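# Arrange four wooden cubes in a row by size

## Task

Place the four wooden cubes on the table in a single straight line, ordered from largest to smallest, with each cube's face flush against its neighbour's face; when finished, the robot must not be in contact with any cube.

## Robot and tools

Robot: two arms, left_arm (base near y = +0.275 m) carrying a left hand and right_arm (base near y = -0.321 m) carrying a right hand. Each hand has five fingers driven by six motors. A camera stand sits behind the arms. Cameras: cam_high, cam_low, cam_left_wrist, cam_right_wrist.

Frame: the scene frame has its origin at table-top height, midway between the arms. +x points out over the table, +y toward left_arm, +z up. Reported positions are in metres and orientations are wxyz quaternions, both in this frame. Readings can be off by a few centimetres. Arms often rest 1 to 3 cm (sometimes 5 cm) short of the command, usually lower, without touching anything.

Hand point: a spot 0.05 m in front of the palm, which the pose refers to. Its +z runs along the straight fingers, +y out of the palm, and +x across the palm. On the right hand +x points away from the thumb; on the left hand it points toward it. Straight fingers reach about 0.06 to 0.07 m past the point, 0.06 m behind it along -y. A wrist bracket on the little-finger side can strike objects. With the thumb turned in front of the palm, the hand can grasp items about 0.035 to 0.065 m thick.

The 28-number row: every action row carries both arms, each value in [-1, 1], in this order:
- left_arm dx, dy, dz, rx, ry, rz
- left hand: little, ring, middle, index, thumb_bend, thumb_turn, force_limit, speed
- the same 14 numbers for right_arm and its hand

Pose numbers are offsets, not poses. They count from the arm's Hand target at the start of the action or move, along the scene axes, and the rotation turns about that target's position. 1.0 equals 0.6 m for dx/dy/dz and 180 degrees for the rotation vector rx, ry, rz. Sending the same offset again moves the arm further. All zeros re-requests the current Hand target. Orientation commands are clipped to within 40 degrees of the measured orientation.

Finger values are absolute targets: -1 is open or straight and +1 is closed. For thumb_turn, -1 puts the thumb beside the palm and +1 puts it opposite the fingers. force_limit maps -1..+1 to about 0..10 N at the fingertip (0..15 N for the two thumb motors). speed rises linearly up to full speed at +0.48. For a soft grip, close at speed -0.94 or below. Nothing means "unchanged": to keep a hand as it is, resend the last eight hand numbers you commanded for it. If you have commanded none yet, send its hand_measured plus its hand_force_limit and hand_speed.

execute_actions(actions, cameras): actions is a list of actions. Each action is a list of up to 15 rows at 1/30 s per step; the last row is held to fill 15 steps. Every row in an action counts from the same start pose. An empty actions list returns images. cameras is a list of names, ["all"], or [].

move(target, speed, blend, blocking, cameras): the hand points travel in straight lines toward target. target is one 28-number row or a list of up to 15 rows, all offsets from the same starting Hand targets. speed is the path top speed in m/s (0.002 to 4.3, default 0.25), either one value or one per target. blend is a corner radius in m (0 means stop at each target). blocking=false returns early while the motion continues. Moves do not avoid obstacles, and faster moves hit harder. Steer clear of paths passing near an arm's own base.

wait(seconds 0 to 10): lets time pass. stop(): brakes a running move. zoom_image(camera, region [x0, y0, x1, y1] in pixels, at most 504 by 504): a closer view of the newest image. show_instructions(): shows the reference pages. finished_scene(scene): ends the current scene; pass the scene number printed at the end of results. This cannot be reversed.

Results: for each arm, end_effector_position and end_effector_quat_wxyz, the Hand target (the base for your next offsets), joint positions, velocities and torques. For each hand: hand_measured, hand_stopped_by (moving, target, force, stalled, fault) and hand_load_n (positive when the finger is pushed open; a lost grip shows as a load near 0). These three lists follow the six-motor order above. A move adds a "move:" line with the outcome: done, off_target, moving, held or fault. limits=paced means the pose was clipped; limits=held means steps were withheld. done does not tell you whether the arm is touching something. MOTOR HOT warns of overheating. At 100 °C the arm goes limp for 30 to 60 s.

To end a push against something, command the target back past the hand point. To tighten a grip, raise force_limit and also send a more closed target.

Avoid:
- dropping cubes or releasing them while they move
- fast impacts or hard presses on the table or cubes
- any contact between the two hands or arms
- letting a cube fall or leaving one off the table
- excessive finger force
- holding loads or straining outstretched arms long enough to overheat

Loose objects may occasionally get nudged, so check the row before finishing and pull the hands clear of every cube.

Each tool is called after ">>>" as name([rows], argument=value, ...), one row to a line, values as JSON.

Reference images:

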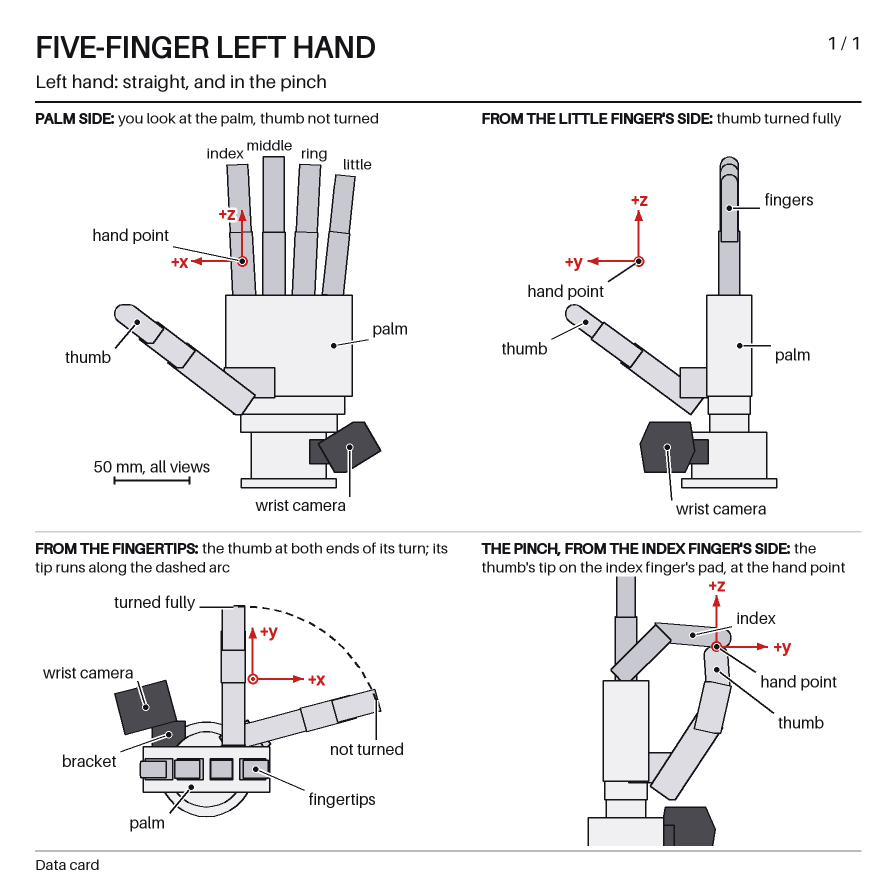

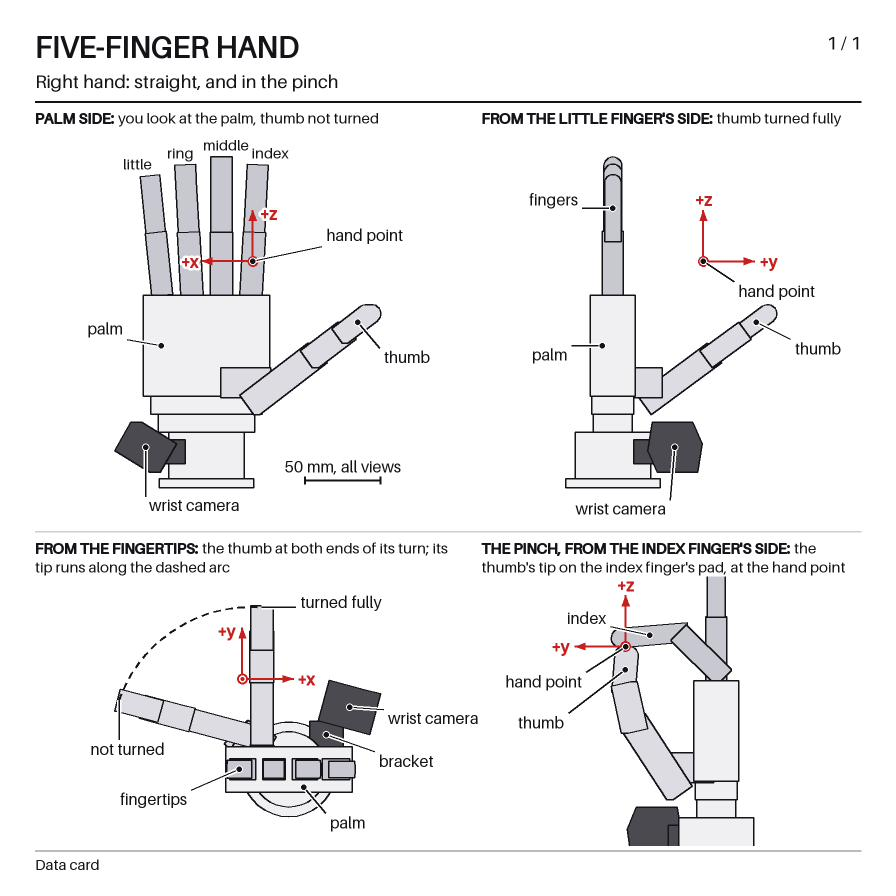

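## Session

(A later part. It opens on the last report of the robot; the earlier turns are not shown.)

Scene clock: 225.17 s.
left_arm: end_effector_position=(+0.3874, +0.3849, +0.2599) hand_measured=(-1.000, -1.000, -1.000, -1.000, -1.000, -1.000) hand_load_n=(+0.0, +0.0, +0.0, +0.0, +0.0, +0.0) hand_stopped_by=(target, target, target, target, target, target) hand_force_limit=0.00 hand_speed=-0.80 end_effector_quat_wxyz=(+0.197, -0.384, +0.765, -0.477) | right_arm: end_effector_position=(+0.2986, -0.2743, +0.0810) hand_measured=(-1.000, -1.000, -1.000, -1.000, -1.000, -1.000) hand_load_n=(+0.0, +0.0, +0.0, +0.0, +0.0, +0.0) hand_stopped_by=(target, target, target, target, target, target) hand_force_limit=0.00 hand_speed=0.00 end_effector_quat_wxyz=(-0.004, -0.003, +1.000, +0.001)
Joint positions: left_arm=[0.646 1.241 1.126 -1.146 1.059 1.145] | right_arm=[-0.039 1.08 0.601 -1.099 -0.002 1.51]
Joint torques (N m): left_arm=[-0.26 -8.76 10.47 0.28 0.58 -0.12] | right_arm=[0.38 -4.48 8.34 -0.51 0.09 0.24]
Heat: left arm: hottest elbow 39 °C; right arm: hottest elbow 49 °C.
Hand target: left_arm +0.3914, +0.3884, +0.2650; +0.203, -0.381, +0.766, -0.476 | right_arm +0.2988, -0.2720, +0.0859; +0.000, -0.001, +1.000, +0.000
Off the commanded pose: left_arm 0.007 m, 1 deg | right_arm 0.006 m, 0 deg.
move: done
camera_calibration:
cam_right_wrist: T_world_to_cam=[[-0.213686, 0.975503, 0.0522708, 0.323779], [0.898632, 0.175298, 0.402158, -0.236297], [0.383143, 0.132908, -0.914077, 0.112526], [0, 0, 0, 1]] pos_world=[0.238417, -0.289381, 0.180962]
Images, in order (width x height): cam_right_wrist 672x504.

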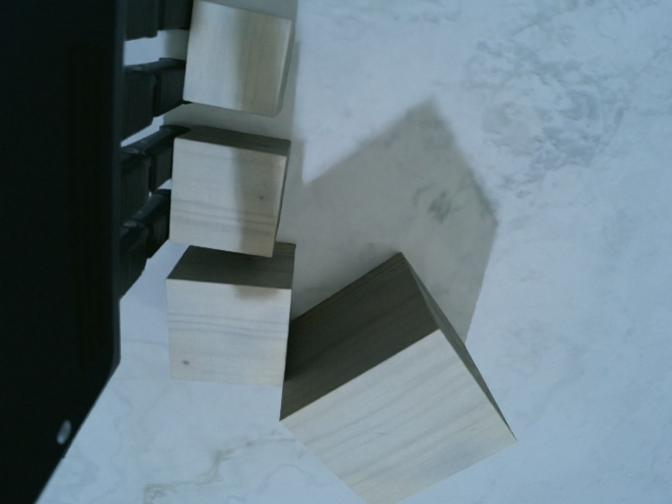

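>>> move([
  [0,0,0,0,0,0,-1,-1,-1,-1,-1,-1,0,-0.8,0,-0.035,0,0,0,0,-1,-1,-1,-1,-1,-1,0,0],
  [0,0,0,0,0,0,-1,-1,-1,-1,-1,-1,0,-0.8,-0.074,-0.035,0,0,0,0,-1,-1,-1,-1,-1,-1,0,0],
  [0,0,0,0,0,0,-1,-1,-1,-1,-1,-1,0,-0.8,-0.074,0.0045,0,0,0,0,-1,-1,-1,-1,-1,-1,0,0],
], speed=[0.06,0.08,0.04], cameras=["cam_right_wrist"])

>>> zoom_image(camera="cam_right_wrist", region=[150, 80, 390, 320])

Scene clock: 265.63 s.
left_arm: end_effector_position=(+0.3874, +0.3849, +0.2599) hand_measured=(-1.000, -1.000, -1.000, -1.000, -1.000, -1.000) hand_load_n=(+0.0, +0.0, +0.0, +0.0, +0.0, +0.0) hand_stopped_by=(target, target, target, target, target, target) hand_force_limit=0.00 hand_speed=-0.80 end_effector_quat_wxyz=(+0.197, -0.384, +0.765, -0.477) | right_arm: end_effector_position=(+0.2545, -0.2715, +0.0819) hand_measured=(-1.000, -1.000, -1.000, -1.000, -1.000, -1.000) hand_load_n=(+0.0, +0.0, +0.0, +0.0, +0.0, +0.0) hand_stopped_by=(target, target, target, target, target, target) hand_force_limit=0.00 hand_speed=0.00 end_effector_quat_wxyz=(-0.003, -0.003, +1.000, +0.000)
Joint positions: left_arm=[0.646 1.241 1.126 -1.146 1.059 1.145] | right_arm=[-0.035 0.922 0.513 -1.167 0 1.513]
Joint torques (N m): left_arm=[-0.09 -8.23 10.44 0.16 0.55 -0.11] | right_arm=[-0.09 -3.14 8.23 -0.55 0.04 0.19]
Heat: left arm: hottest elbow 39 °C; right arm: hottest elbow 48 °C.
Hand target: left_arm +0.3914, +0.3884, +0.2650; +0.203, -0.381, +0.766, -0.476 | right_arm +0.2543, -0.2693, +0.0859; +0.000, -0.001, +1.000, +0.000
Off the commanded pose: left_arm 0.007 m, 1 deg | right_arm 0.005 m, 0 deg.
move: done
camera_calibration:
cam_right_wrist: T_world_to_cam=[[-0.213804, 0.975583, 0.0502532, 0.311727], [0.897876, 0.175987, 0.403544, -0.197189], [0.384847, 0.1314, -0.913579, 0.129107], [0, 0, 0, 1]] pos_world=[0.194013, -0.286377, 0.181859]
Images, in order (width x height): cam_right_wrist 672x504.

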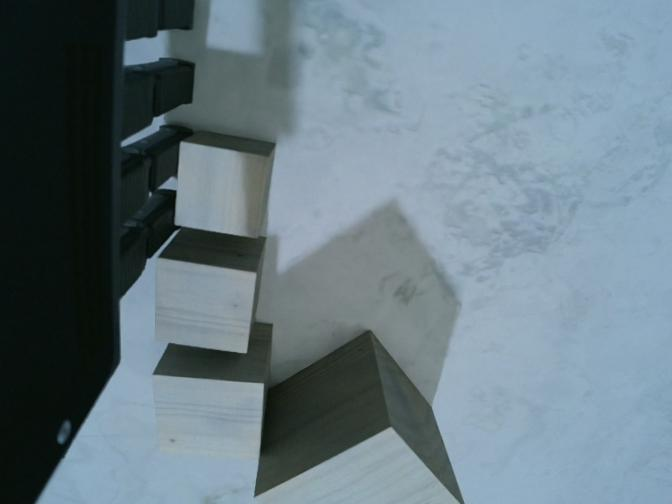

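Scaled by 2.100.

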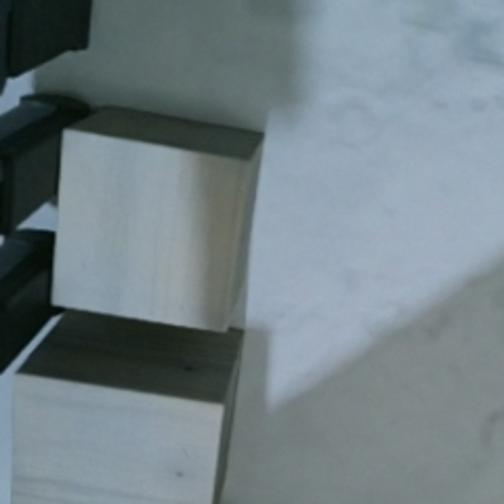

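>>> move([
  [0,0,0,0,0,0,-1,-1,-1,-1,-1,-1,0,-0.8,0,-0.035,0,0,0,0,-1,-1,-1,-1,-1,-1,0,0],
  [0,0,0,0,0,0,-1,-1,-1,-1,-1,-1,0,-0.8,0,-0.05,0.22,0,0,0,-1,-1,-1,-1,-1,-1,0,0],
  [0,0,0,0,0,0,-1,-1,-1,-1,-1,-1,0,-0.8,0.1228,-0.0128,0.22,0,0,0.5,-1,-1,-1,-1,-1,-1,0,0],
  [0,0,0,0,0,0,-1,-1,-1,-1,-1,-1,0,-0.8,0.1228,-0.0128,0.002,0,0,0.5,-1,-1,-1,-1,-1,-1,0,0],
], speed=[0.08,0.15,0.5,0.12], cameras=["cam_right_wrist"])

Scene clock: 302.10 s.
left_arm: end_effector_position=(+0.3874, +0.3849, +0.2599) hand_measured=(-1.000, -1.000, -1.000, -1.000, -1.000, -1.000) hand_load_n=(+0.0, +0.0, +0.0, +0.0, +0.0, +0.0) hand_stopped_by=(target, target, target, target, target, target) hand_force_limit=0.00 hand_speed=-0.80 end_effector_quat_wxyz=(+0.197, -0.384, +0.765, -0.477) | right_arm: end_effector_position=(+0.3229, -0.2789, +0.0884) hand_measured=(-1.000, -1.000, -1.000, -1.000, -1.000, -1.000) hand_load_n=(+0.0, +0.0, +0.0, +0.0, +0.0, +0.0) hand_stopped_by=(target, target, target, target, target, target) hand_force_limit=0.00 hand_speed=0.00 end_effector_quat_wxyz=(+0.006, +0.701, -0.714, -0.003)
Joint positions: left_arm=[0.646 1.241 1.126 -1.146 1.059 1.145] | right_arm=[0.049 1.402 0.887 -1.068 0.003 0.051]
Joint torques (N m): left_arm=[0.03 -8.59 10.22 0.25 0.54 -0.12] | right_arm=[-0.97 -7.12 8.1 0.25 0.01 -0.03]
Heat: left arm: hottest elbow 39 °C; right arm: hottest elbow 50 °C.
Hand target: left_arm +0.3914, +0.3884, +0.2650; +0.203, -0.381, +0.766, -0.476 | right_arm +0.3280, -0.2770, +0.0872; +0.000, +0.708, -0.706, +0.000
Off the commanded pose: left_arm 0.007 m, 1 deg | right_arm 0.006 m, 1 deg.
move: done
camera_calibration:
cam_right_wrist: T_world_to_cam=[[-0.979843, -0.190182, 0.0611429, 0.254533], [-0.149485, 0.901058, 0.407123, 0.280132], [-0.132521, 0.389777, -0.911324, 0.348585], [0, 0, 0, 1]] pos_world=[0.337472, -0.339878, 0.188063]
Images, in order (width x height): cam_right_wrist 672x504.

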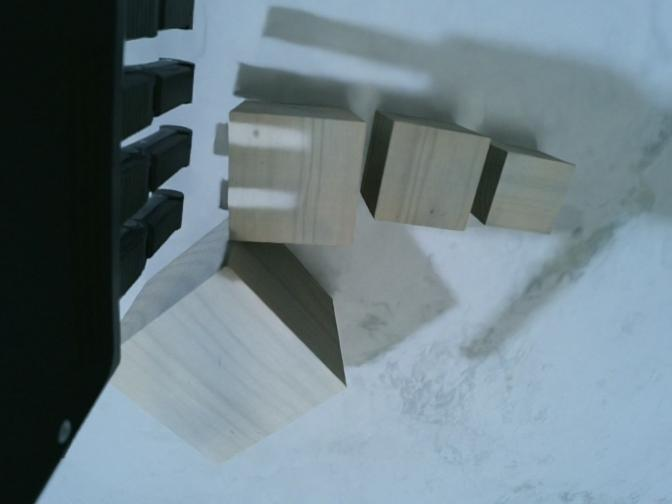

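>>> move(target=[0,0,0,0,0,0,-1,-1,-1,-1,-1,-1,0,-0.8,-0.1425,0,0,0,0,0,-1,-1,-1,-1,-1,-1,0,0], speed=0.05, cameras=["cam_right_wrist"])

>>> zoom_image(camera="cam_right_wrist", region=[130, 60, 580, 300])

Scene clock: 307.83 s.
left_arm: end_effector_position=(+0.3874, +0.3849, +0.2599) hand_measured=(-1.000, -1.000, -1.000, -1.000, -1.000, -1.000) hand_load_n=(+0.0, +0.0, +0.0, +0.0, +0.0, +0.0) hand_stopped_by=(target, target, target, target, target, target) hand_force_limit=0.00 hand_speed=-0.80 end_effector_quat_wxyz=(+0.197, -0.384, +0.765, -0.477) | right_arm: end_effector_position=(+0.2442, -0.2799, +0.0821) hand_measured=(-1.000, -1.000, -1.000, -1.000, -1.000, -1.000) hand_load_n=(+0.0, +0.0, +0.0, +0.0, +0.0, +0.0) hand_stopped_by=(target, target, target, target, target, target) hand_force_limit=0.00 hand_speed=0.00 end_effector_quat_wxyz=(+0.003, +0.703, -0.711, -0.001)
Joint positions: left_arm=[0.646 1.241 1.126 -1.146 1.059 1.145] | right_arm=[0.056 1.189 0.68 -1.067 0.003 0.051]
Joint torques (N m): left_arm=[0.5 -8.12 10.21 0.31 0.61 -0.09] | right_arm=[0.32 -5.66 7.73 -0.61 -0.03 0.09]
Heat: left arm: hottest elbow 39 °C; right arm: hottest elbow 49 °C.
Hand target: left_arm +0.3914, +0.3884, +0.2650; +0.203, -0.381, +0.766, -0.476 | right_arm +0.2426, -0.2770, +0.0872; +0.000, +0.708, -0.706, +0.000
Off the commanded pose: left_arm 0.007 m, 1 deg | right_arm 0.006 m, 1 deg.
move: done
camera_calibration:
cam_right_wrist: T_world_to_cam=[[-0.978846, -0.19725, 0.0543389, 0.176001], [-0.15877, 0.899829, 0.406325, 0.273845], [-0.129043, 0.389102, -0.912111, 0.33175], [0, 0, 0, 1]] pos_world=[0.258567, -0.340782, 0.181759]
Images, in order (width x height): cam_right_wrist 672x504.

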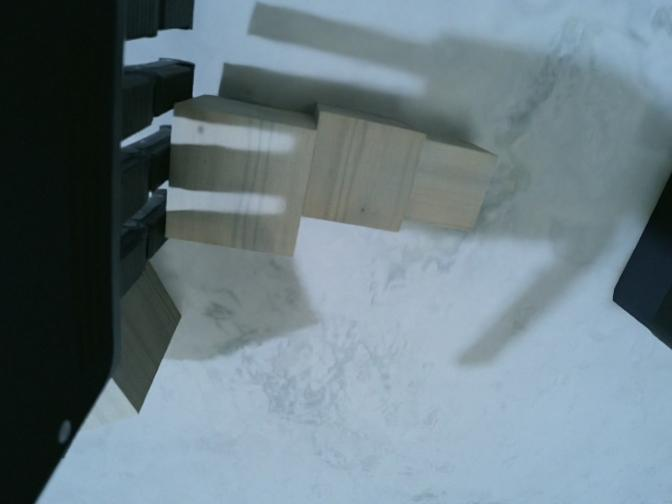

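Scaled by 1.120.

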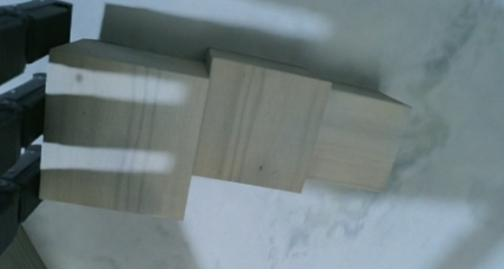

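>>> move([
  [0,0,0,0,0,0,-1,-1,-1,-1,-1,-1,0,-0.8,0.035,0,0,0,0,0,-1,-1,-1,-1,-1,-1,0,0],
  [0,0,0,0,0,0,-1,-1,-1,-1,-1,-1,0,-0.8,0.05,0,0.22,0,0,0,-1,-1,-1,-1,-1,-1,0,0],
  [0,0,0,0,0,0,-1,-1,-1,-1,-1,-1,0,-0.8,0.0323,-0.075,0.22,0,0,0.5,-1,-1,-1,-1,-1,-1,0,0],
  [0,0,0,0,0,0,-1,-1,-1,-1,-1,-1,0,-0.8,0.0323,-0.075,-0.002,0,0,0.5,-1,-1,-1,-1,-1,-1,0,0],
], speed=[0.08,0.15,0.5,0.12], cameras=["cam_right_wrist"])

>>> zoom_image(camera="cam_right_wrist", region=[150, 80, 450, 330])

Scene clock: 345.70 s.
left_arm: end_effector_position=(+0.3874, +0.3849, +0.2599) hand_measured=(-1.000, -1.000, -1.000, -1.000, -1.000, -1.000) hand_load_n=(+0.0, +0.0, +0.0, +0.0, +0.0, +0.0) hand_stopped_by=(target, target, target, target, target, target) hand_force_limit=0.00 hand_speed=-0.80 end_effector_quat_wxyz=(+0.197, -0.384, +0.765, -0.477) | right_arm: end_effector_position=(+0.2555, -0.3236, +0.0871) hand_measured=(-1.000, -1.000, -1.000, -1.000, -1.000, -1.000) hand_load_n=(+0.0, +0.0, +0.0, +0.0, +0.0, +0.0) hand_stopped_by=(target, target, target, target, target, target) hand_force_limit=0.00 hand_speed=0.00 end_effector_quat_wxyz=(+0.002, +1.000, -0.007, -0.004)
Joint positions: left_arm=[0.646 1.241 1.126 -1.146 1.059 1.145] | right_arm=[0.238 1.152 0.666 -1.095 0.002 -1.335]
Joint torques (N m): left_arm=[0.44 -8.53 10.56 0.29 0.61 -0.11] | right_arm=[-0.97 -3.55 8.23 0.21 -0.04 -0.03]
Heat: left arm: hottest elbow 39 °C; right arm: hottest elbow 48 °C.
Hand target: left_arm +0.3914, +0.3884, +0.2650; +0.203, -0.381, +0.766, -0.476 | right_arm +0.2620, -0.3220, +0.0860; +0.000, +1.000, +0.001, +0.001
Off the commanded pose: left_arm 0.007 m, 1 deg | right_arm 0.007 m, 1 deg.
move: done
camera_calibration:
cam_right_wrist: T_world_to_cam=[[0.195739, -0.979338, 0.050834, -0.374787], [-0.895125, -0.157254, 0.417159, 0.158101], [-0.400546, -0.127157, -0.907411, 0.256714], [0, 0, 0, 1]] pos_world=[0.317706, -0.309538, 0.186044]
Images, in order (width x height): cam_right_wrist 672x504.

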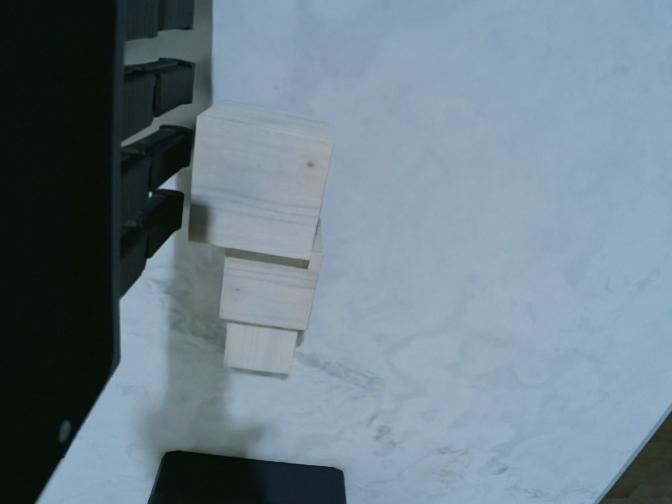

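Scaled by 1.680.

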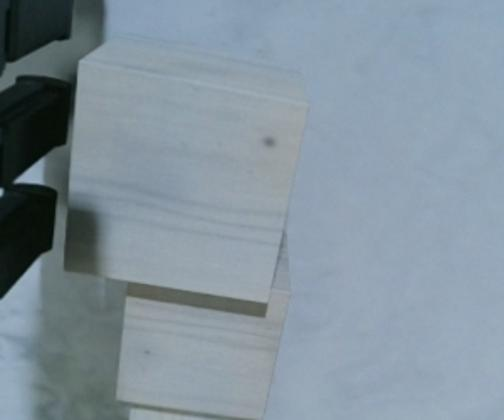

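>>> move(target=[0,0,0,0,0,0,-1,-1,-1,-1,-1,-1,0,-0.8,-0.002,-0.0308,0,0,0,0,-1,-1,-1,-1,-1,-1,0,0], speed=0.04, cameras=["cam_right_wrist"])

>>> zoom_image(camera="cam_right_wrist", region=[150, 80, 390, 320])

Scene clock: 366.50 s.
left_arm: end_effector_position=(+0.3874, +0.3849, +0.2599) hand_measured=(-1.000, -1.000, -1.000, -1.000, -1.000, -1.000) hand_load_n=(+0.0, +0.0, +0.0, +0.0, +0.0, +0.0) hand_stopped_by=(target, target, target, target, target, target) hand_force_limit=0.00 hand_speed=-0.80 end_effector_quat_wxyz=(+0.197, -0.384, +0.765, -0.477) | right_arm: end_effector_position=(+0.2555, -0.3384, +0.0847) hand_measured=(-1.000, -1.000, -1.000, -1.000, -1.000, -1.000) hand_load_n=(+0.0, +0.0, +0.0, +0.0, +0.0, +0.0) hand_stopped_by=(target, target, target, target, target, target) hand_force_limit=0.00 hand_speed=0.00 end_effector_quat_wxyz=(+0.002, +1.000, -0.001, -0.008)
Joint positions: left_arm=[0.646 1.241 1.126 -1.146 1.059 1.145] | right_arm=[0.185 1.152 0.658 -1.094 0.002 -1.401]
Joint torques (N m): left_arm=[0.21 -8.12 10.45 0.34 0.6 -0.09] | right_arm=[-1.08 -4.66 8.01 0.05 0.08 -0.08]
Heat: left arm: hottest elbow 39 °C; right arm: hottest elbow 49 °C.
Hand target: left_arm +0.3914, +0.3884, +0.2650; +0.203, -0.381, +0.766, -0.476 | right_arm +0.2609, -0.3404, +0.0861; +0.000, +1.000, +0.001, +0.001
Off the commanded pose: left_arm 0.007 m, 1 deg | right_arm 0.006 m, 1 deg.
move: done
camera_calibration:
cam_right_wrist: T_world_to_cam=[[0.208063, -0.976858, 0.0495813, -0.391327], [-0.889857, -0.168002, 0.424182, 0.151143], [-0.406036, -0.132377, -0.904219, 0.251979], [0, 0, 0, 1]] pos_world=[0.318229, -0.323523, 0.183134]
Images, in order (width x height): cam_right_wrist 672x504.

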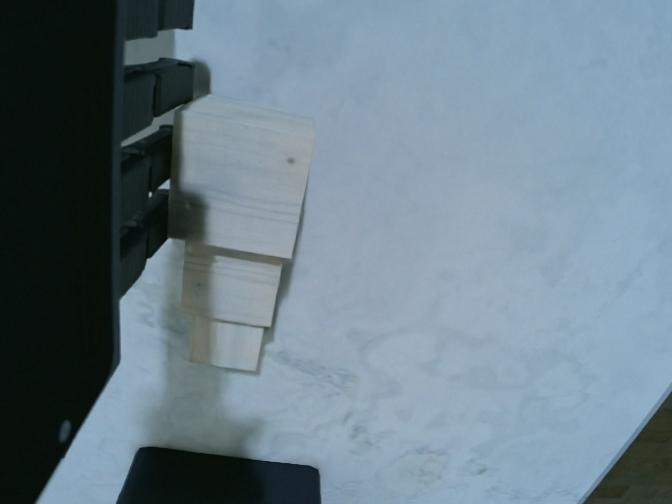

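Scaled by 2.100.

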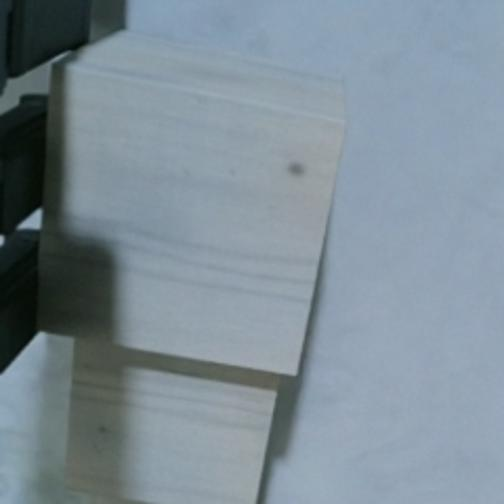

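>>> move([
  [0,0,0,0,0,0,-1,-1,-1,-1,-1,-1,0,-0.8,0,0.035,0,0,0,0,-1,-1,-1,-1,-1,-1,0,0],
  [0,0,0,0,0,0,-1,-1,-1,-1,-1,-1,0,-0.8,0,0.05,0.24,0,0,0,-1,-1,-1,-1,-1,-1,0,0],
  [0,0,0,0,0,0,-1,-1,-1,-1,-1,-1,0,-0.8,0.0985,0.1773,0.24,0,0,0,-1,-1,-1,-1,-1,-1,0,0],
  [0,0,0,0,0,0,-1,-1,-1,-1,-1,-1,0,-0.8,0.0985,0.1773,0.0065,0,0,0,-1,-1,-1,-1,-1,-1,0,0],
], speed=[0.08,0.15,0.2,0.12], cameras=["cam_high","cam_right_wrist"])

Scene clock: 390.27 s.
left_arm: end_effector_position=(+0.3874, +0.3849, +0.2599) hand_measured=(-1.000, -1.000, -1.000, -1.000, -1.000, -1.000) hand_load_n=(+0.0, +0.0, +0.0, +0.0, +0.0, +0.0) hand_stopped_by=(target, target, target, target, target, target) hand_force_limit=0.00 hand_speed=-0.80 end_effector_quat_wxyz=(+0.197, -0.384, +0.765, -0.477) | right_arm: end_effector_position=(+0.3119, -0.2391, +0.0871) hand_measured=(-1.000, -1.000, -1.000, -1.000, -1.000, -1.000) hand_load_n=(+0.0, +0.0, +0.0, +0.0, +0.0, +0.0) hand_stopped_by=(target, target, target, target, target, target) hand_force_limit=0.00 hand_speed=0.00 end_effector_quat_wxyz=(+0.004, +1.000, +0.006, -0.012)
Joint positions: left_arm=[0.646 1.241 1.126 -1.146 1.059 1.145] | right_arm=[0.444 1.39 0.868 -1.076 -0.002 -1.156]
Joint torques (N m): left_arm=[0.38 -8.18 10.45 0.32 0.55 -0.15] | right_arm=[-0.73 -7.24 8.61 0.32 0.17 0.21]
Heat: left arm: hottest elbow 39 °C; right arm: hottest elbow 49 °C.
Hand target: left_arm +0.3914, +0.3884, +0.2650; +0.203, -0.381, +0.766, -0.476 | right_arm +0.3198, -0.2341, +0.0898; +0.000, +1.000, +0.001, +0.000
Off the commanded pose: left_arm 0.007 m, 1 deg | right_arm 0.010 m, 2 deg.
move: done
camera_calibration:
cam_right_wrist: T_world_to_cam=[[0.22227, -0.973607, 0.0518236, -0.310005], [-0.883847, -0.178769, 0.432268, 0.211881], [-0.411595, -0.141884, -0.900255, 0.289307], [0, 0, 0, 1]] pos_world=[0.375253, -0.222897, 0.184926]
Images, in order (width x height): cam_high 672x504, cam_right_wrist 672x504.

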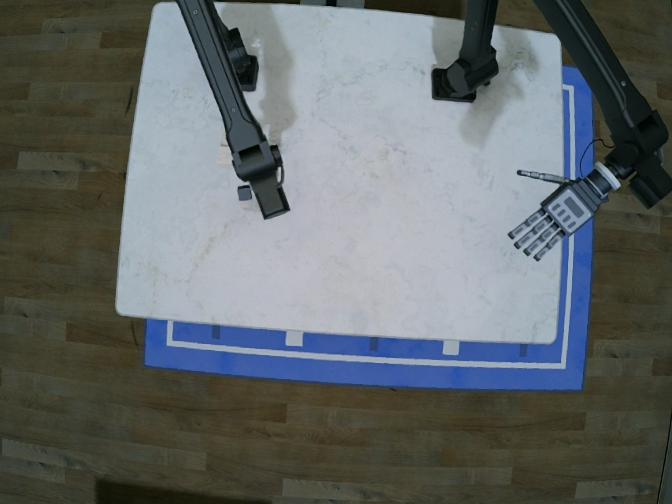

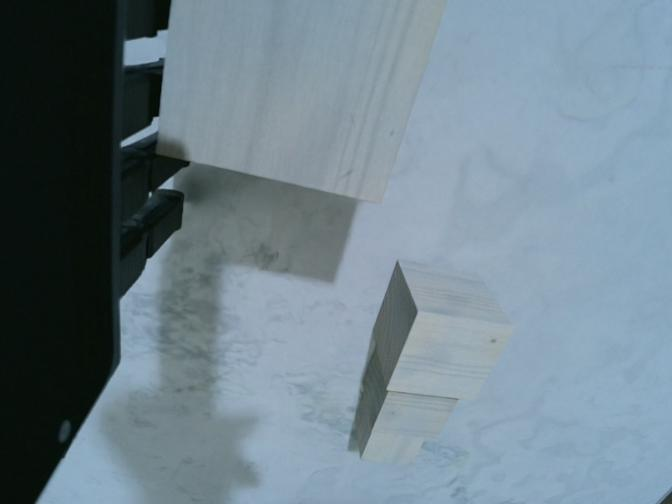

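>>> move([
  [0,0,0,0,0,0,-1,-1,-1,-1,-1,-1,0,-0.8,0,0.025,0,0,0,0,-1,-1,-1,-1,-1,-1,0,0],
  [0,0,0,0,0,0,-1,-1,-1,-1,-1,-1,0,-0.8,0.0367,0.025,0,0,0,0,-1,-1,-1,-1,-1,-1,0,0],
  [0,0,0,0,0,0,-1,-1,-1,-1,-1,-1,0,-0.8,0.0367,-0.1507,0,0,0,0,-1,-1,-1,-1,-1,-1,0,0],
], speed=[0.08,0.08,0.06], cameras=["cam_right_wrist"])

>>> zoom_image(camera="cam_right_wrist", region=[110, 130, 470, 430])

Scene clock: 408.67 s.
left_arm: end_effector_position=(+0.3874, +0.3849, +0.2599) hand_measured=(-1.000, -1.000, -1.000, -1.000, -1.000, -1.000) hand_load_n=(+0.0, +0.0, +0.0, +0.0, +0.0, +0.0) hand_stopped_by=(target, target, target, target, target, target) hand_force_limit=0.00 hand_speed=-0.80 end_effector_quat_wxyz=(+0.197, -0.384, +0.765, -0.477) | right_arm: end_effector_position=(+0.3343, -0.3217, +0.0835) hand_measured=(-1.000, -1.000, -1.000, -1.000, -1.000, -1.000) hand_load_n=(+0.0, +0.0, +0.0, +0.0, +0.0, +0.0) hand_stopped_by=(target, target, target, target, target, target) hand_force_limit=0.00 hand_speed=0.00 end_effector_quat_wxyz=(+0.004, +1.000, -0.001, -0.018)
Joint positions: left_arm=[0.646 1.241 1.126 -1.146 1.059 1.145] | right_arm=[0.194 1.397 0.863 -1.074 0.001 -1.392]
Joint torques (N m): left_arm=[0.38 -8.41 10.55 0.12 0.58 -0.08] | right_arm=[-1.61 -8.47 7.68 0.36 0.12 -0.05]
Heat: left arm: hottest elbow 39 °C; right arm: hottest elbow 49 °C.
Hand target: left_arm +0.3914, +0.3884, +0.2650; +0.203, -0.381, +0.766, -0.476 | right_arm +0.3420, -0.3244, +0.0899; +0.000, +1.000, +0.001, +0.001
Off the commanded pose: left_arm 0.007 m, 1 deg | right_arm 0.010 m, 2 deg.
move: done
camera_calibration:
cam_right_wrist: T_world_to_cam=[[0.209001, -0.976743, 0.0478683, -0.391522], [-0.88132, -0.166918, 0.442055, 0.220555], [-0.423784, -0.134577, -0.89571, 0.289677], [0, 0, 0, 1]] pos_world=[0.398969, -0.306618, 0.180711]
Images, in order (width x height): cam_right_wrist 672x504.

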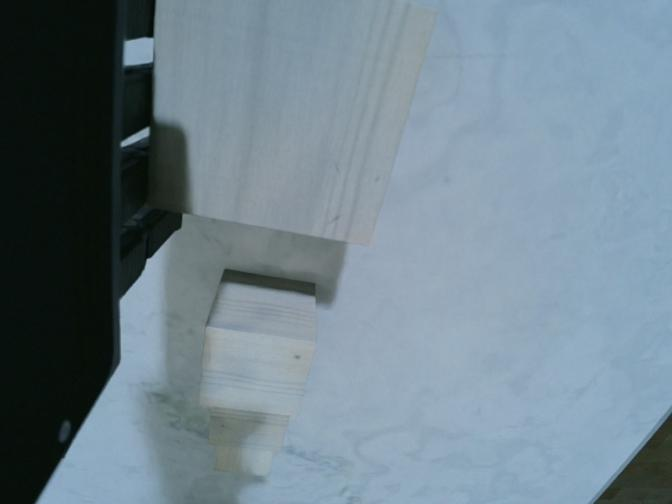

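Scaled by 1.400.

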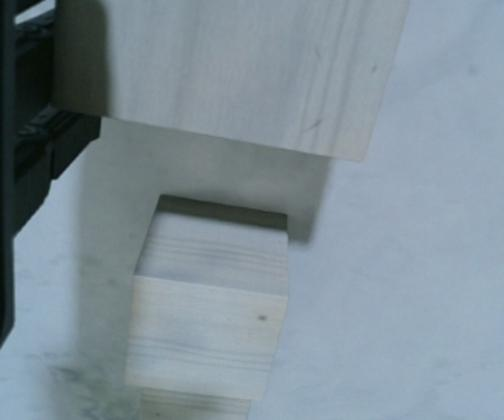

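>>> move(target=[0,0,0,0,0,0,-1,-1,-1,-1,-1,-1,0,-0.8,0,-0.0067,0,0,0,0,-1,-1,-1,-1,-1,-1,0,0], speed=0.03, cameras=["cam_right_wrist"])

>>> zoom_image(camera="cam_right_wrist", region=[130, 190, 430, 490])

Scene clock: 426.40 s.
left_arm: end_effector_position=(+0.3874, +0.3849, +0.2599) hand_measured=(-1.000, -1.000, -1.000, -1.000, -1.000, -1.000) hand_load_n=(+0.0, +0.0, +0.0, +0.0, +0.0, -0.5) hand_stopped_by=(target, target, target, target, target, target) hand_force_limit=0.00 hand_speed=-0.80 end_effector_quat_wxyz=(+0.197, -0.384, +0.765, -0.477) | right_arm: end_effector_position=(+0.3350, -0.3252, +0.0838) hand_measured=(-1.000, -1.000, -1.000, -1.000, -1.000, -1.000) hand_load_n=(+0.0, +0.0, +0.0, +0.0, +0.0, +0.0) hand_stopped_by=(target, target, target, target, target, target) hand_force_limit=0.00 hand_speed=0.00 end_effector_quat_wxyz=(+0.003, +1.000, +0.000, -0.018)
Joint positions: left_arm=[0.646 1.241 1.126 -1.146 1.059 1.145] | right_arm=[0.183 1.395 0.863 -1.074 0.001 -1.404]
Joint torques (N m): left_arm=[0.62 -8.47 10.51 0.24 0.57 -0.11] | right_arm=[-1.55 -9 7.62 0.34 0.12 -0.01]
Heat: left arm: hottest elbow 39 °C; right arm: hottest elbow 49 °C.
Hand target: left_arm +0.3914, +0.3884, +0.2650; +0.203, -0.381, +0.766, -0.476 | right_arm +0.3420, -0.3285, +0.0899; +0.000, +1.000, +0.001, +0.001
Off the commanded pose: left_arm 0.007 m, 1 deg | right_arm 0.010 m, 2 deg.
move: done
camera_calibration:
cam_right_wrist: T_world_to_cam=[[0.210107, -0.976522, 0.047532, -0.395295], [-0.88158, -0.168212, 0.441046, 0.220267], [-0.422695, -0.13457, -0.896225, 0.289404], [0, 0, 0, 1]] pos_world=[0.399567, -0.310018, 0.181012]
Images, in order (width x height): cam_right_wrist 672x504.

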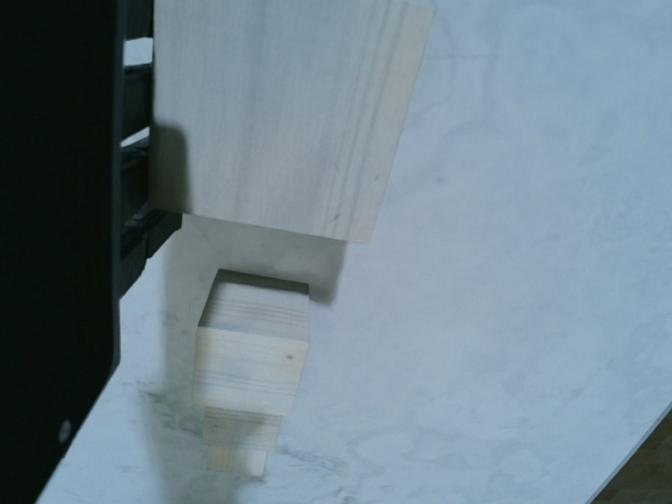

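Scaled by 1.680.

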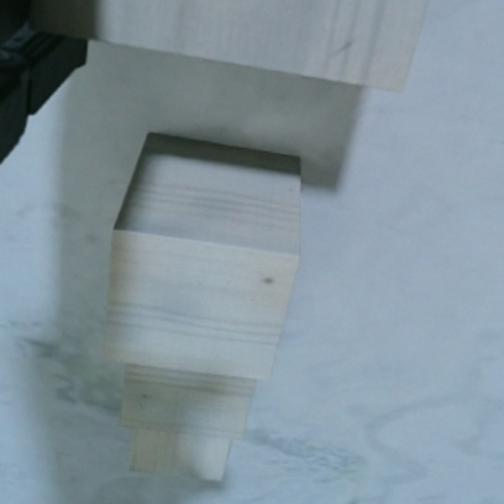

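>>> move([
  [0,0,0,0,0,0,-1,-1,-1,-1,-1,-1,0,-0.8,0,0.04,0,0,0,0,-1,-1,-1,-1,-1,-1,0,0],
  [0,0,0,0,0,0,-1,-1,-1,-1,-1,-1,0,-0.8,0,0.06,0.25,0,0,0,-1,-1,-1,-1,-1,-1,0,0],
  [0,0,0,0,0,0,-1,-1,-1,-1,-1,-1,0,-0.8,0.067,0.1042,0.25,0,0,-0.5,-1,-1,-1,-1,-1,-1,0,0],
  [0,0,0,0,0,0,-1,-1,-1,-1,-1,-1,0,-0.8,0.067,0.1042,-0.001,0,0,-0.5,-1,-1,-1,-1,-1,-1,0,0],
], speed=[0.08,0.15,0.5,0.12], cameras=["cam_right_wrist"])

>>> zoom_image(camera="cam_right_wrist", region=[150, 0, 650, 320])

Scene clock: 460.53 s.
left_arm: end_effector_position=(+0.3874, +0.3849, +0.2599) hand_measured=(-1.000, -1.000, -1.000, -1.000, -1.000, -1.000) hand_load_n=(+0.0, +0.0, +0.0, +0.0, +0.0, +0.0) hand_stopped_by=(target, target, target, target, target, target) hand_force_limit=0.00 hand_speed=-0.80 end_effector_quat_wxyz=(+0.197, -0.384, +0.765, -0.477) | right_arm: end_effector_position=(+0.3753, -0.2651, +0.0906) hand_measured=(-1.000, -1.000, -1.000, -1.000, -1.000, -1.000) hand_load_n=(+0.0, +0.0, +0.0, +0.0, +0.0, +0.0) hand_stopped_by=(target, target, target, target, target, target) hand_force_limit=0.00 hand_speed=0.00 end_effector_quat_wxyz=(+0.005, +0.715, -0.700, -0.005)
Joint positions: left_arm=[0.646 1.241 1.126 -1.146 1.059 1.145] | right_arm=[0.082 1.536 1.039 -1.087 -0.001 0.045]
Joint torques (N m): left_arm=[0.32 -8.29 10.41 0.23 0.58 -0.08] | right_arm=[-1.44 -8.35 8.29 0.32 0.15 0.28]
Heat: left arm: hottest elbow 39 °C; right arm: hottest elbow 49 °C.
Hand target: left_arm +0.3914, +0.3884, +0.2650; +0.203, -0.381, +0.766, -0.476 | right_arm +0.3821, -0.2660, +0.0892; +0.000, +0.708, -0.706, +0.001
Off the commanded pose: left_arm 0.007 m, 1 deg | right_arm 0.007 m, 1 deg.
move: done
camera_calibration:
cam_right_wrist: T_world_to_cam=[[-0.971455, -0.228999, 0.061922, 0.294827], [-0.184238, 0.892751, 0.411159, 0.285149], [-0.149436, 0.388015, -0.909458, 0.357858], [0, 0, 0, 1]] pos_world=[0.392423, -0.325906, 0.189959]
Images, in order (width x height): cam_right_wrist 672x504.

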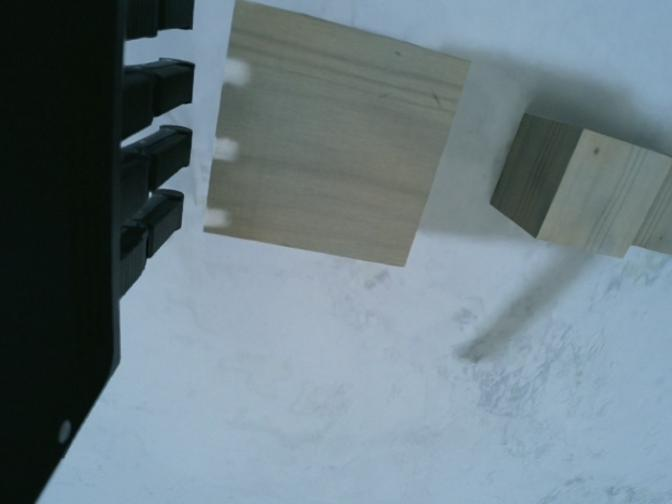

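Scaled by 1.008.

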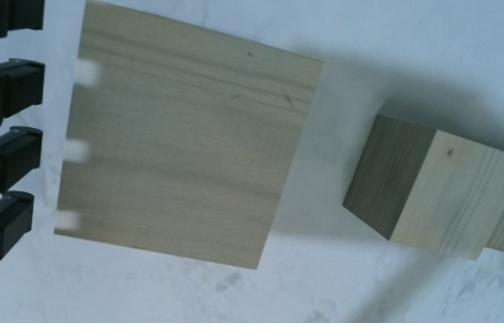

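>>> move(target=[0,0,0,0,0,0,-1,-1,-1,-1,-1,-1,0,-0.8,-0.1427,0.003,0,0,0,0,-1,-1,-1,-1,-1,-1,0,0], speed=0.05, cameras=["cam_right_wrist"])

>>> zoom_image(camera="cam_right_wrist", region=[150, 0, 650, 320])

Scene clock: 474.47 s.
left_arm: end_effector_position=(+0.3874, +0.3849, +0.2599) hand_measured=(-1.000, -1.000, -1.000, -1.000, -1.000, -1.000) hand_load_n=(+0.0, +0.0, +0.0, +0.0, +0.0, +0.0) hand_stopped_by=(target, target, target, target, target, target) hand_force_limit=0.00 hand_speed=-0.80 end_effector_quat_wxyz=(+0.197, -0.384, +0.765, -0.477) | right_arm: end_effector_position=(+0.2922, -0.2682, +0.0846) hand_measured=(-1.000, -1.000, -1.000, -1.000, -1.000, -1.000) hand_load_n=(+0.5, +0.0, +0.0, +0.0, +0.0, +0.0) hand_stopped_by=(target, target, target, target, target, target) hand_force_limit=0.00 hand_speed=0.00 end_effector_quat_wxyz=(+0.011, +0.709, -0.705, -0.010)
Joint positions: left_arm=[0.646 1.241 1.126 -1.146 1.059 1.145] | right_arm=[0.087 1.345 0.815 -1.071 -0.001 0.065]
Joint torques (N m): left_arm=[-0.26 -7.82 10.69 0.31 0.58 -0.13] | right_arm=[0.73 -7.82 7.5 0.16 0.12 0.2]
Heat: left arm: hottest elbow 39 °C; right arm: hottest elbow 48 °C.
Hand target: left_arm +0.3914, +0.3884, +0.2650; +0.203, -0.381, +0.766, -0.476 | right_arm +0.2966, -0.2642, +0.0893; +0.000, +0.708, -0.706, +0.001
Off the commanded pose: left_arm 0.007 m, 1 deg | right_arm 0.007 m, 2 deg.
move: done
camera_calibration:
cam_right_wrist: T_world_to_cam=[[-0.973805, -0.213786, 0.0774603, 0.217234], [-0.1639, 0.896057, 0.412575, 0.269911], [-0.157612, 0.389072, -0.907624, 0.343593], [0, 0, 0, 1]] pos_world=[0.309937, -0.329096, 0.183668]
Images, in order (width x height): cam_right_wrist 672x504.

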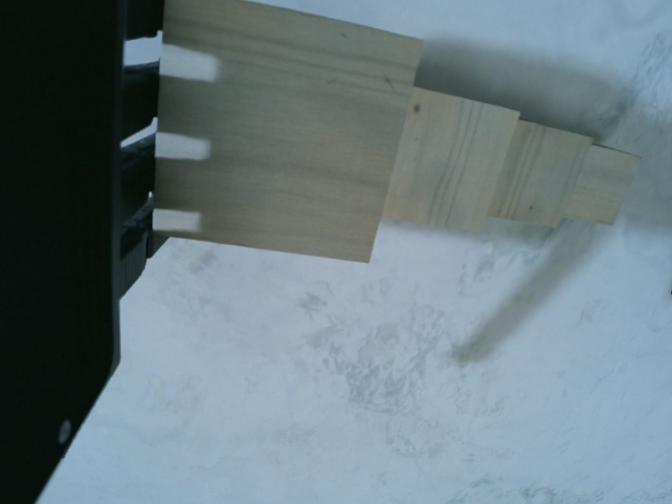

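Scaled by 1.008.

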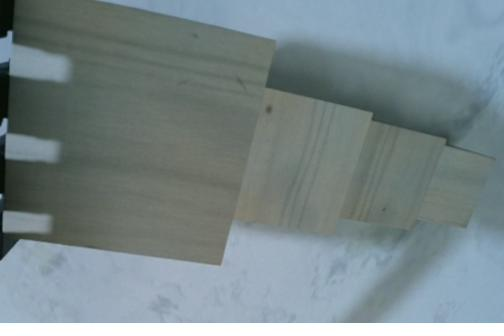

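>>> move([
  [0,0,0,0,0,0,-1,-1,-1,-1,-1,-1,0,-0.8,0.04,0,0,0,0,0,-1,-1,-1,-1,-1,-1,0,0],
  [0,0,0,0,0,0,-1,-1,-1,-1,-1,-1,0,-0.8,0.05,0,0.25,0,0,0,-1,-1,-1,-1,-1,-1,0,0],
  [0,0,0,0,0,0,-1,-1,-1,-1,-1,-1,0,-0.8,-0.03,-0.17,0.25,0,0,0,-1,-1,-1,-1,-1,-1,0,0],
], speed=[0.06,0.15,0.2], cameras=["cam_high","cam_right_wrist"])

>>> zoom_image(camera="cam_right_wrist", region=[180, 130, 420, 310])

>>> zoom_image(camera="cam_high", region=[195, 105, 255, 205])

Scene clock: 486.07 s.
left_arm: end_effector_position=(+0.3874, +0.3849, +0.2599) hand_measured=(-1.000, -1.000, -1.000, -1.000, -1.000, -1.000) hand_load_n=(+0.0, +0.0, +0.0, +0.0, +0.0, +0.0) hand_stopped_by=(target, target, target, target, target, target) hand_force_limit=0.00 hand_speed=-0.80 end_effector_quat_wxyz=(+0.197, -0.384, +0.765, -0.477) | right_arm: end_effector_position=(+0.2820, -0.3634, +0.2323) hand_measured=(-1.000, -1.000, -1.000, -1.000, -1.000, -1.000) hand_load_n=(+0.0, +0.0, +0.0, +0.0, +0.0, +0.0) hand_stopped_by=(target, target, target, target, target, target) hand_force_limit=0.00 hand_speed=0.00 end_effector_quat_wxyz=(+0.005, +0.707, -0.707, -0.003)
Joint positions: left_arm=[0.646 1.241 1.126 -1.146 1.059 1.145] | right_arm=[-0.209 1.192 1.096 -1.486 0.004 -0.224]
Joint torques (N m): left_arm=[-0.21 -8.18 10.44 0.36 0.54 -0.07] | right_arm=[-1.2 -6.83 9.14 -0.38 0.02 -0.02]
Heat: left arm: hottest elbow 39 °C; right arm: hottest elbow 49 °C.
Hand target: left_arm +0.3914, +0.3884, +0.2650; +0.203, -0.381, +0.766, -0.476 | right_arm +0.2785, -0.3662, +0.2393; +0.000, +0.708, -0.706, +0.001
Off the commanded pose: left_arm 0.007 m, 1 deg | right_arm 0.008 m, 1 deg.
move: done
camera_calibration:
cam_right_wrist: T_world_to_cam=[[-0.976417, -0.207422, 0.0598779, 0.182582], [-0.165539, 0.897352, 0.409093, 0.294355], [-0.138586, 0.389533, -0.910526, 0.508619], [0, 0, 0, 1]] pos_world=[0.297491, -0.424392, 0.33176]
Images, in order (width x height): cam_high 672x504, cam_right_wrist 672x504.

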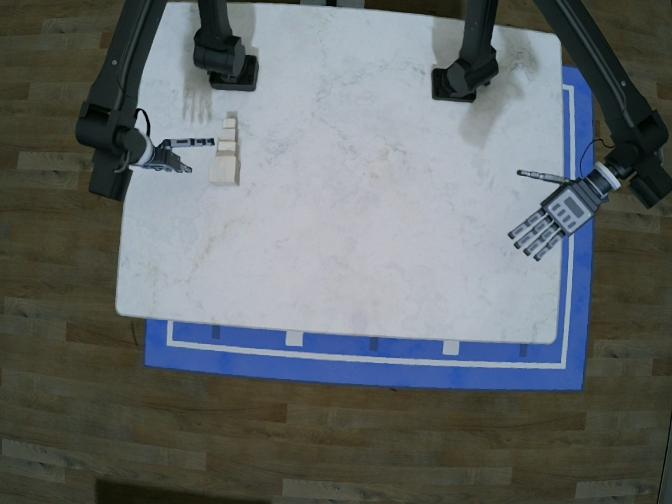

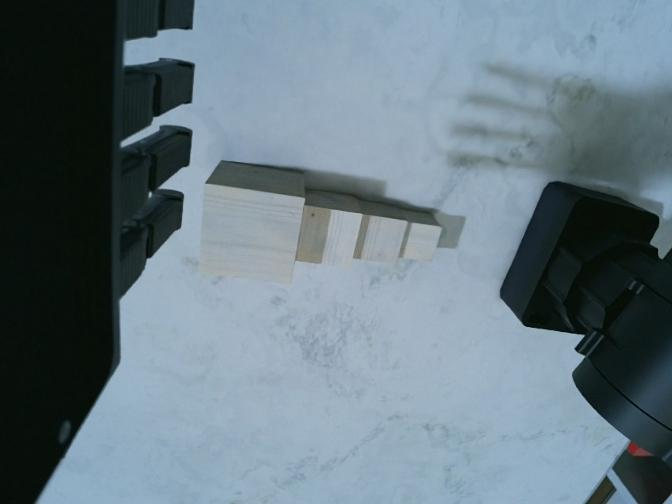

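Scaled by 2.100.

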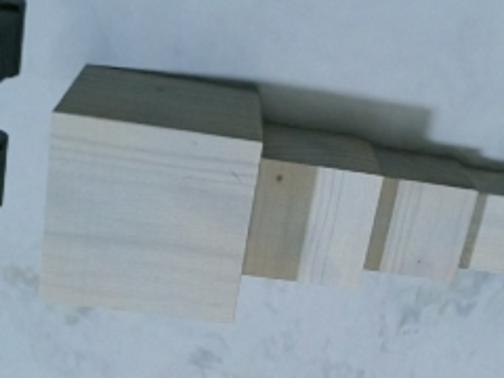

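Scaled by 5.040.

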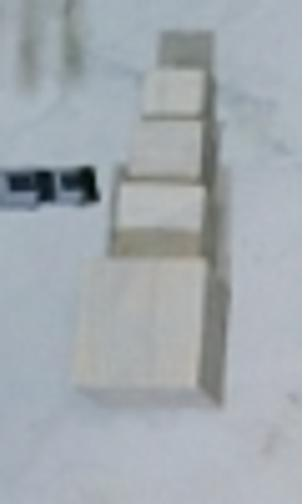

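>>> zoom_image(camera="cam_high", region=[205, 113, 245, 153])

>>> zoom_image(camera="cam_high", region=[205, 147, 245, 187])

>>> zoom_image(camera="cam_right_wrist", region=[290, 180, 450, 300])

Scaled by 12.600.

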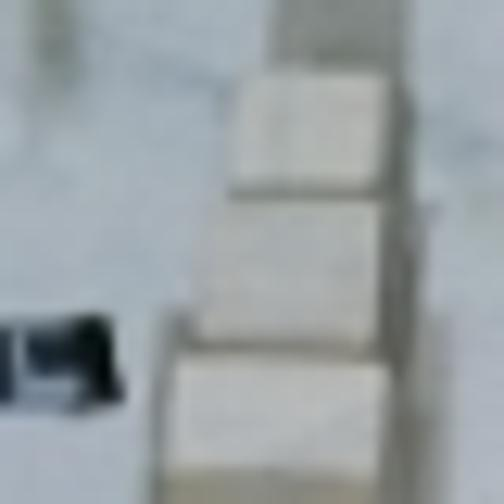

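Scaled by 12.600.

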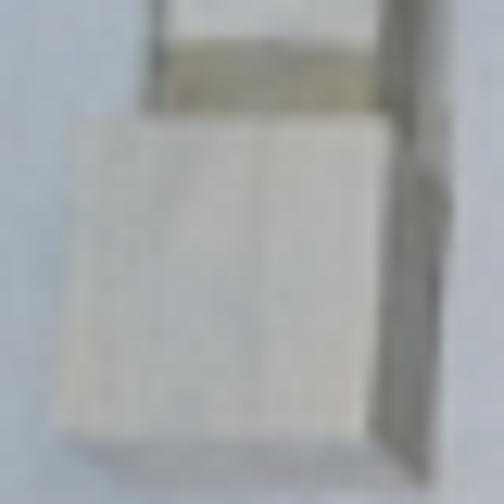

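Scaled by 3.150.

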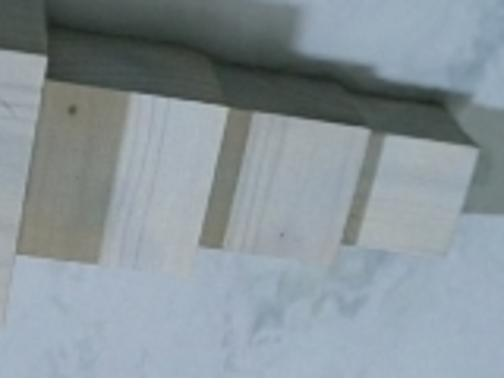

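>>> finished_scene(scene=3)

The scene is finished: the task was done.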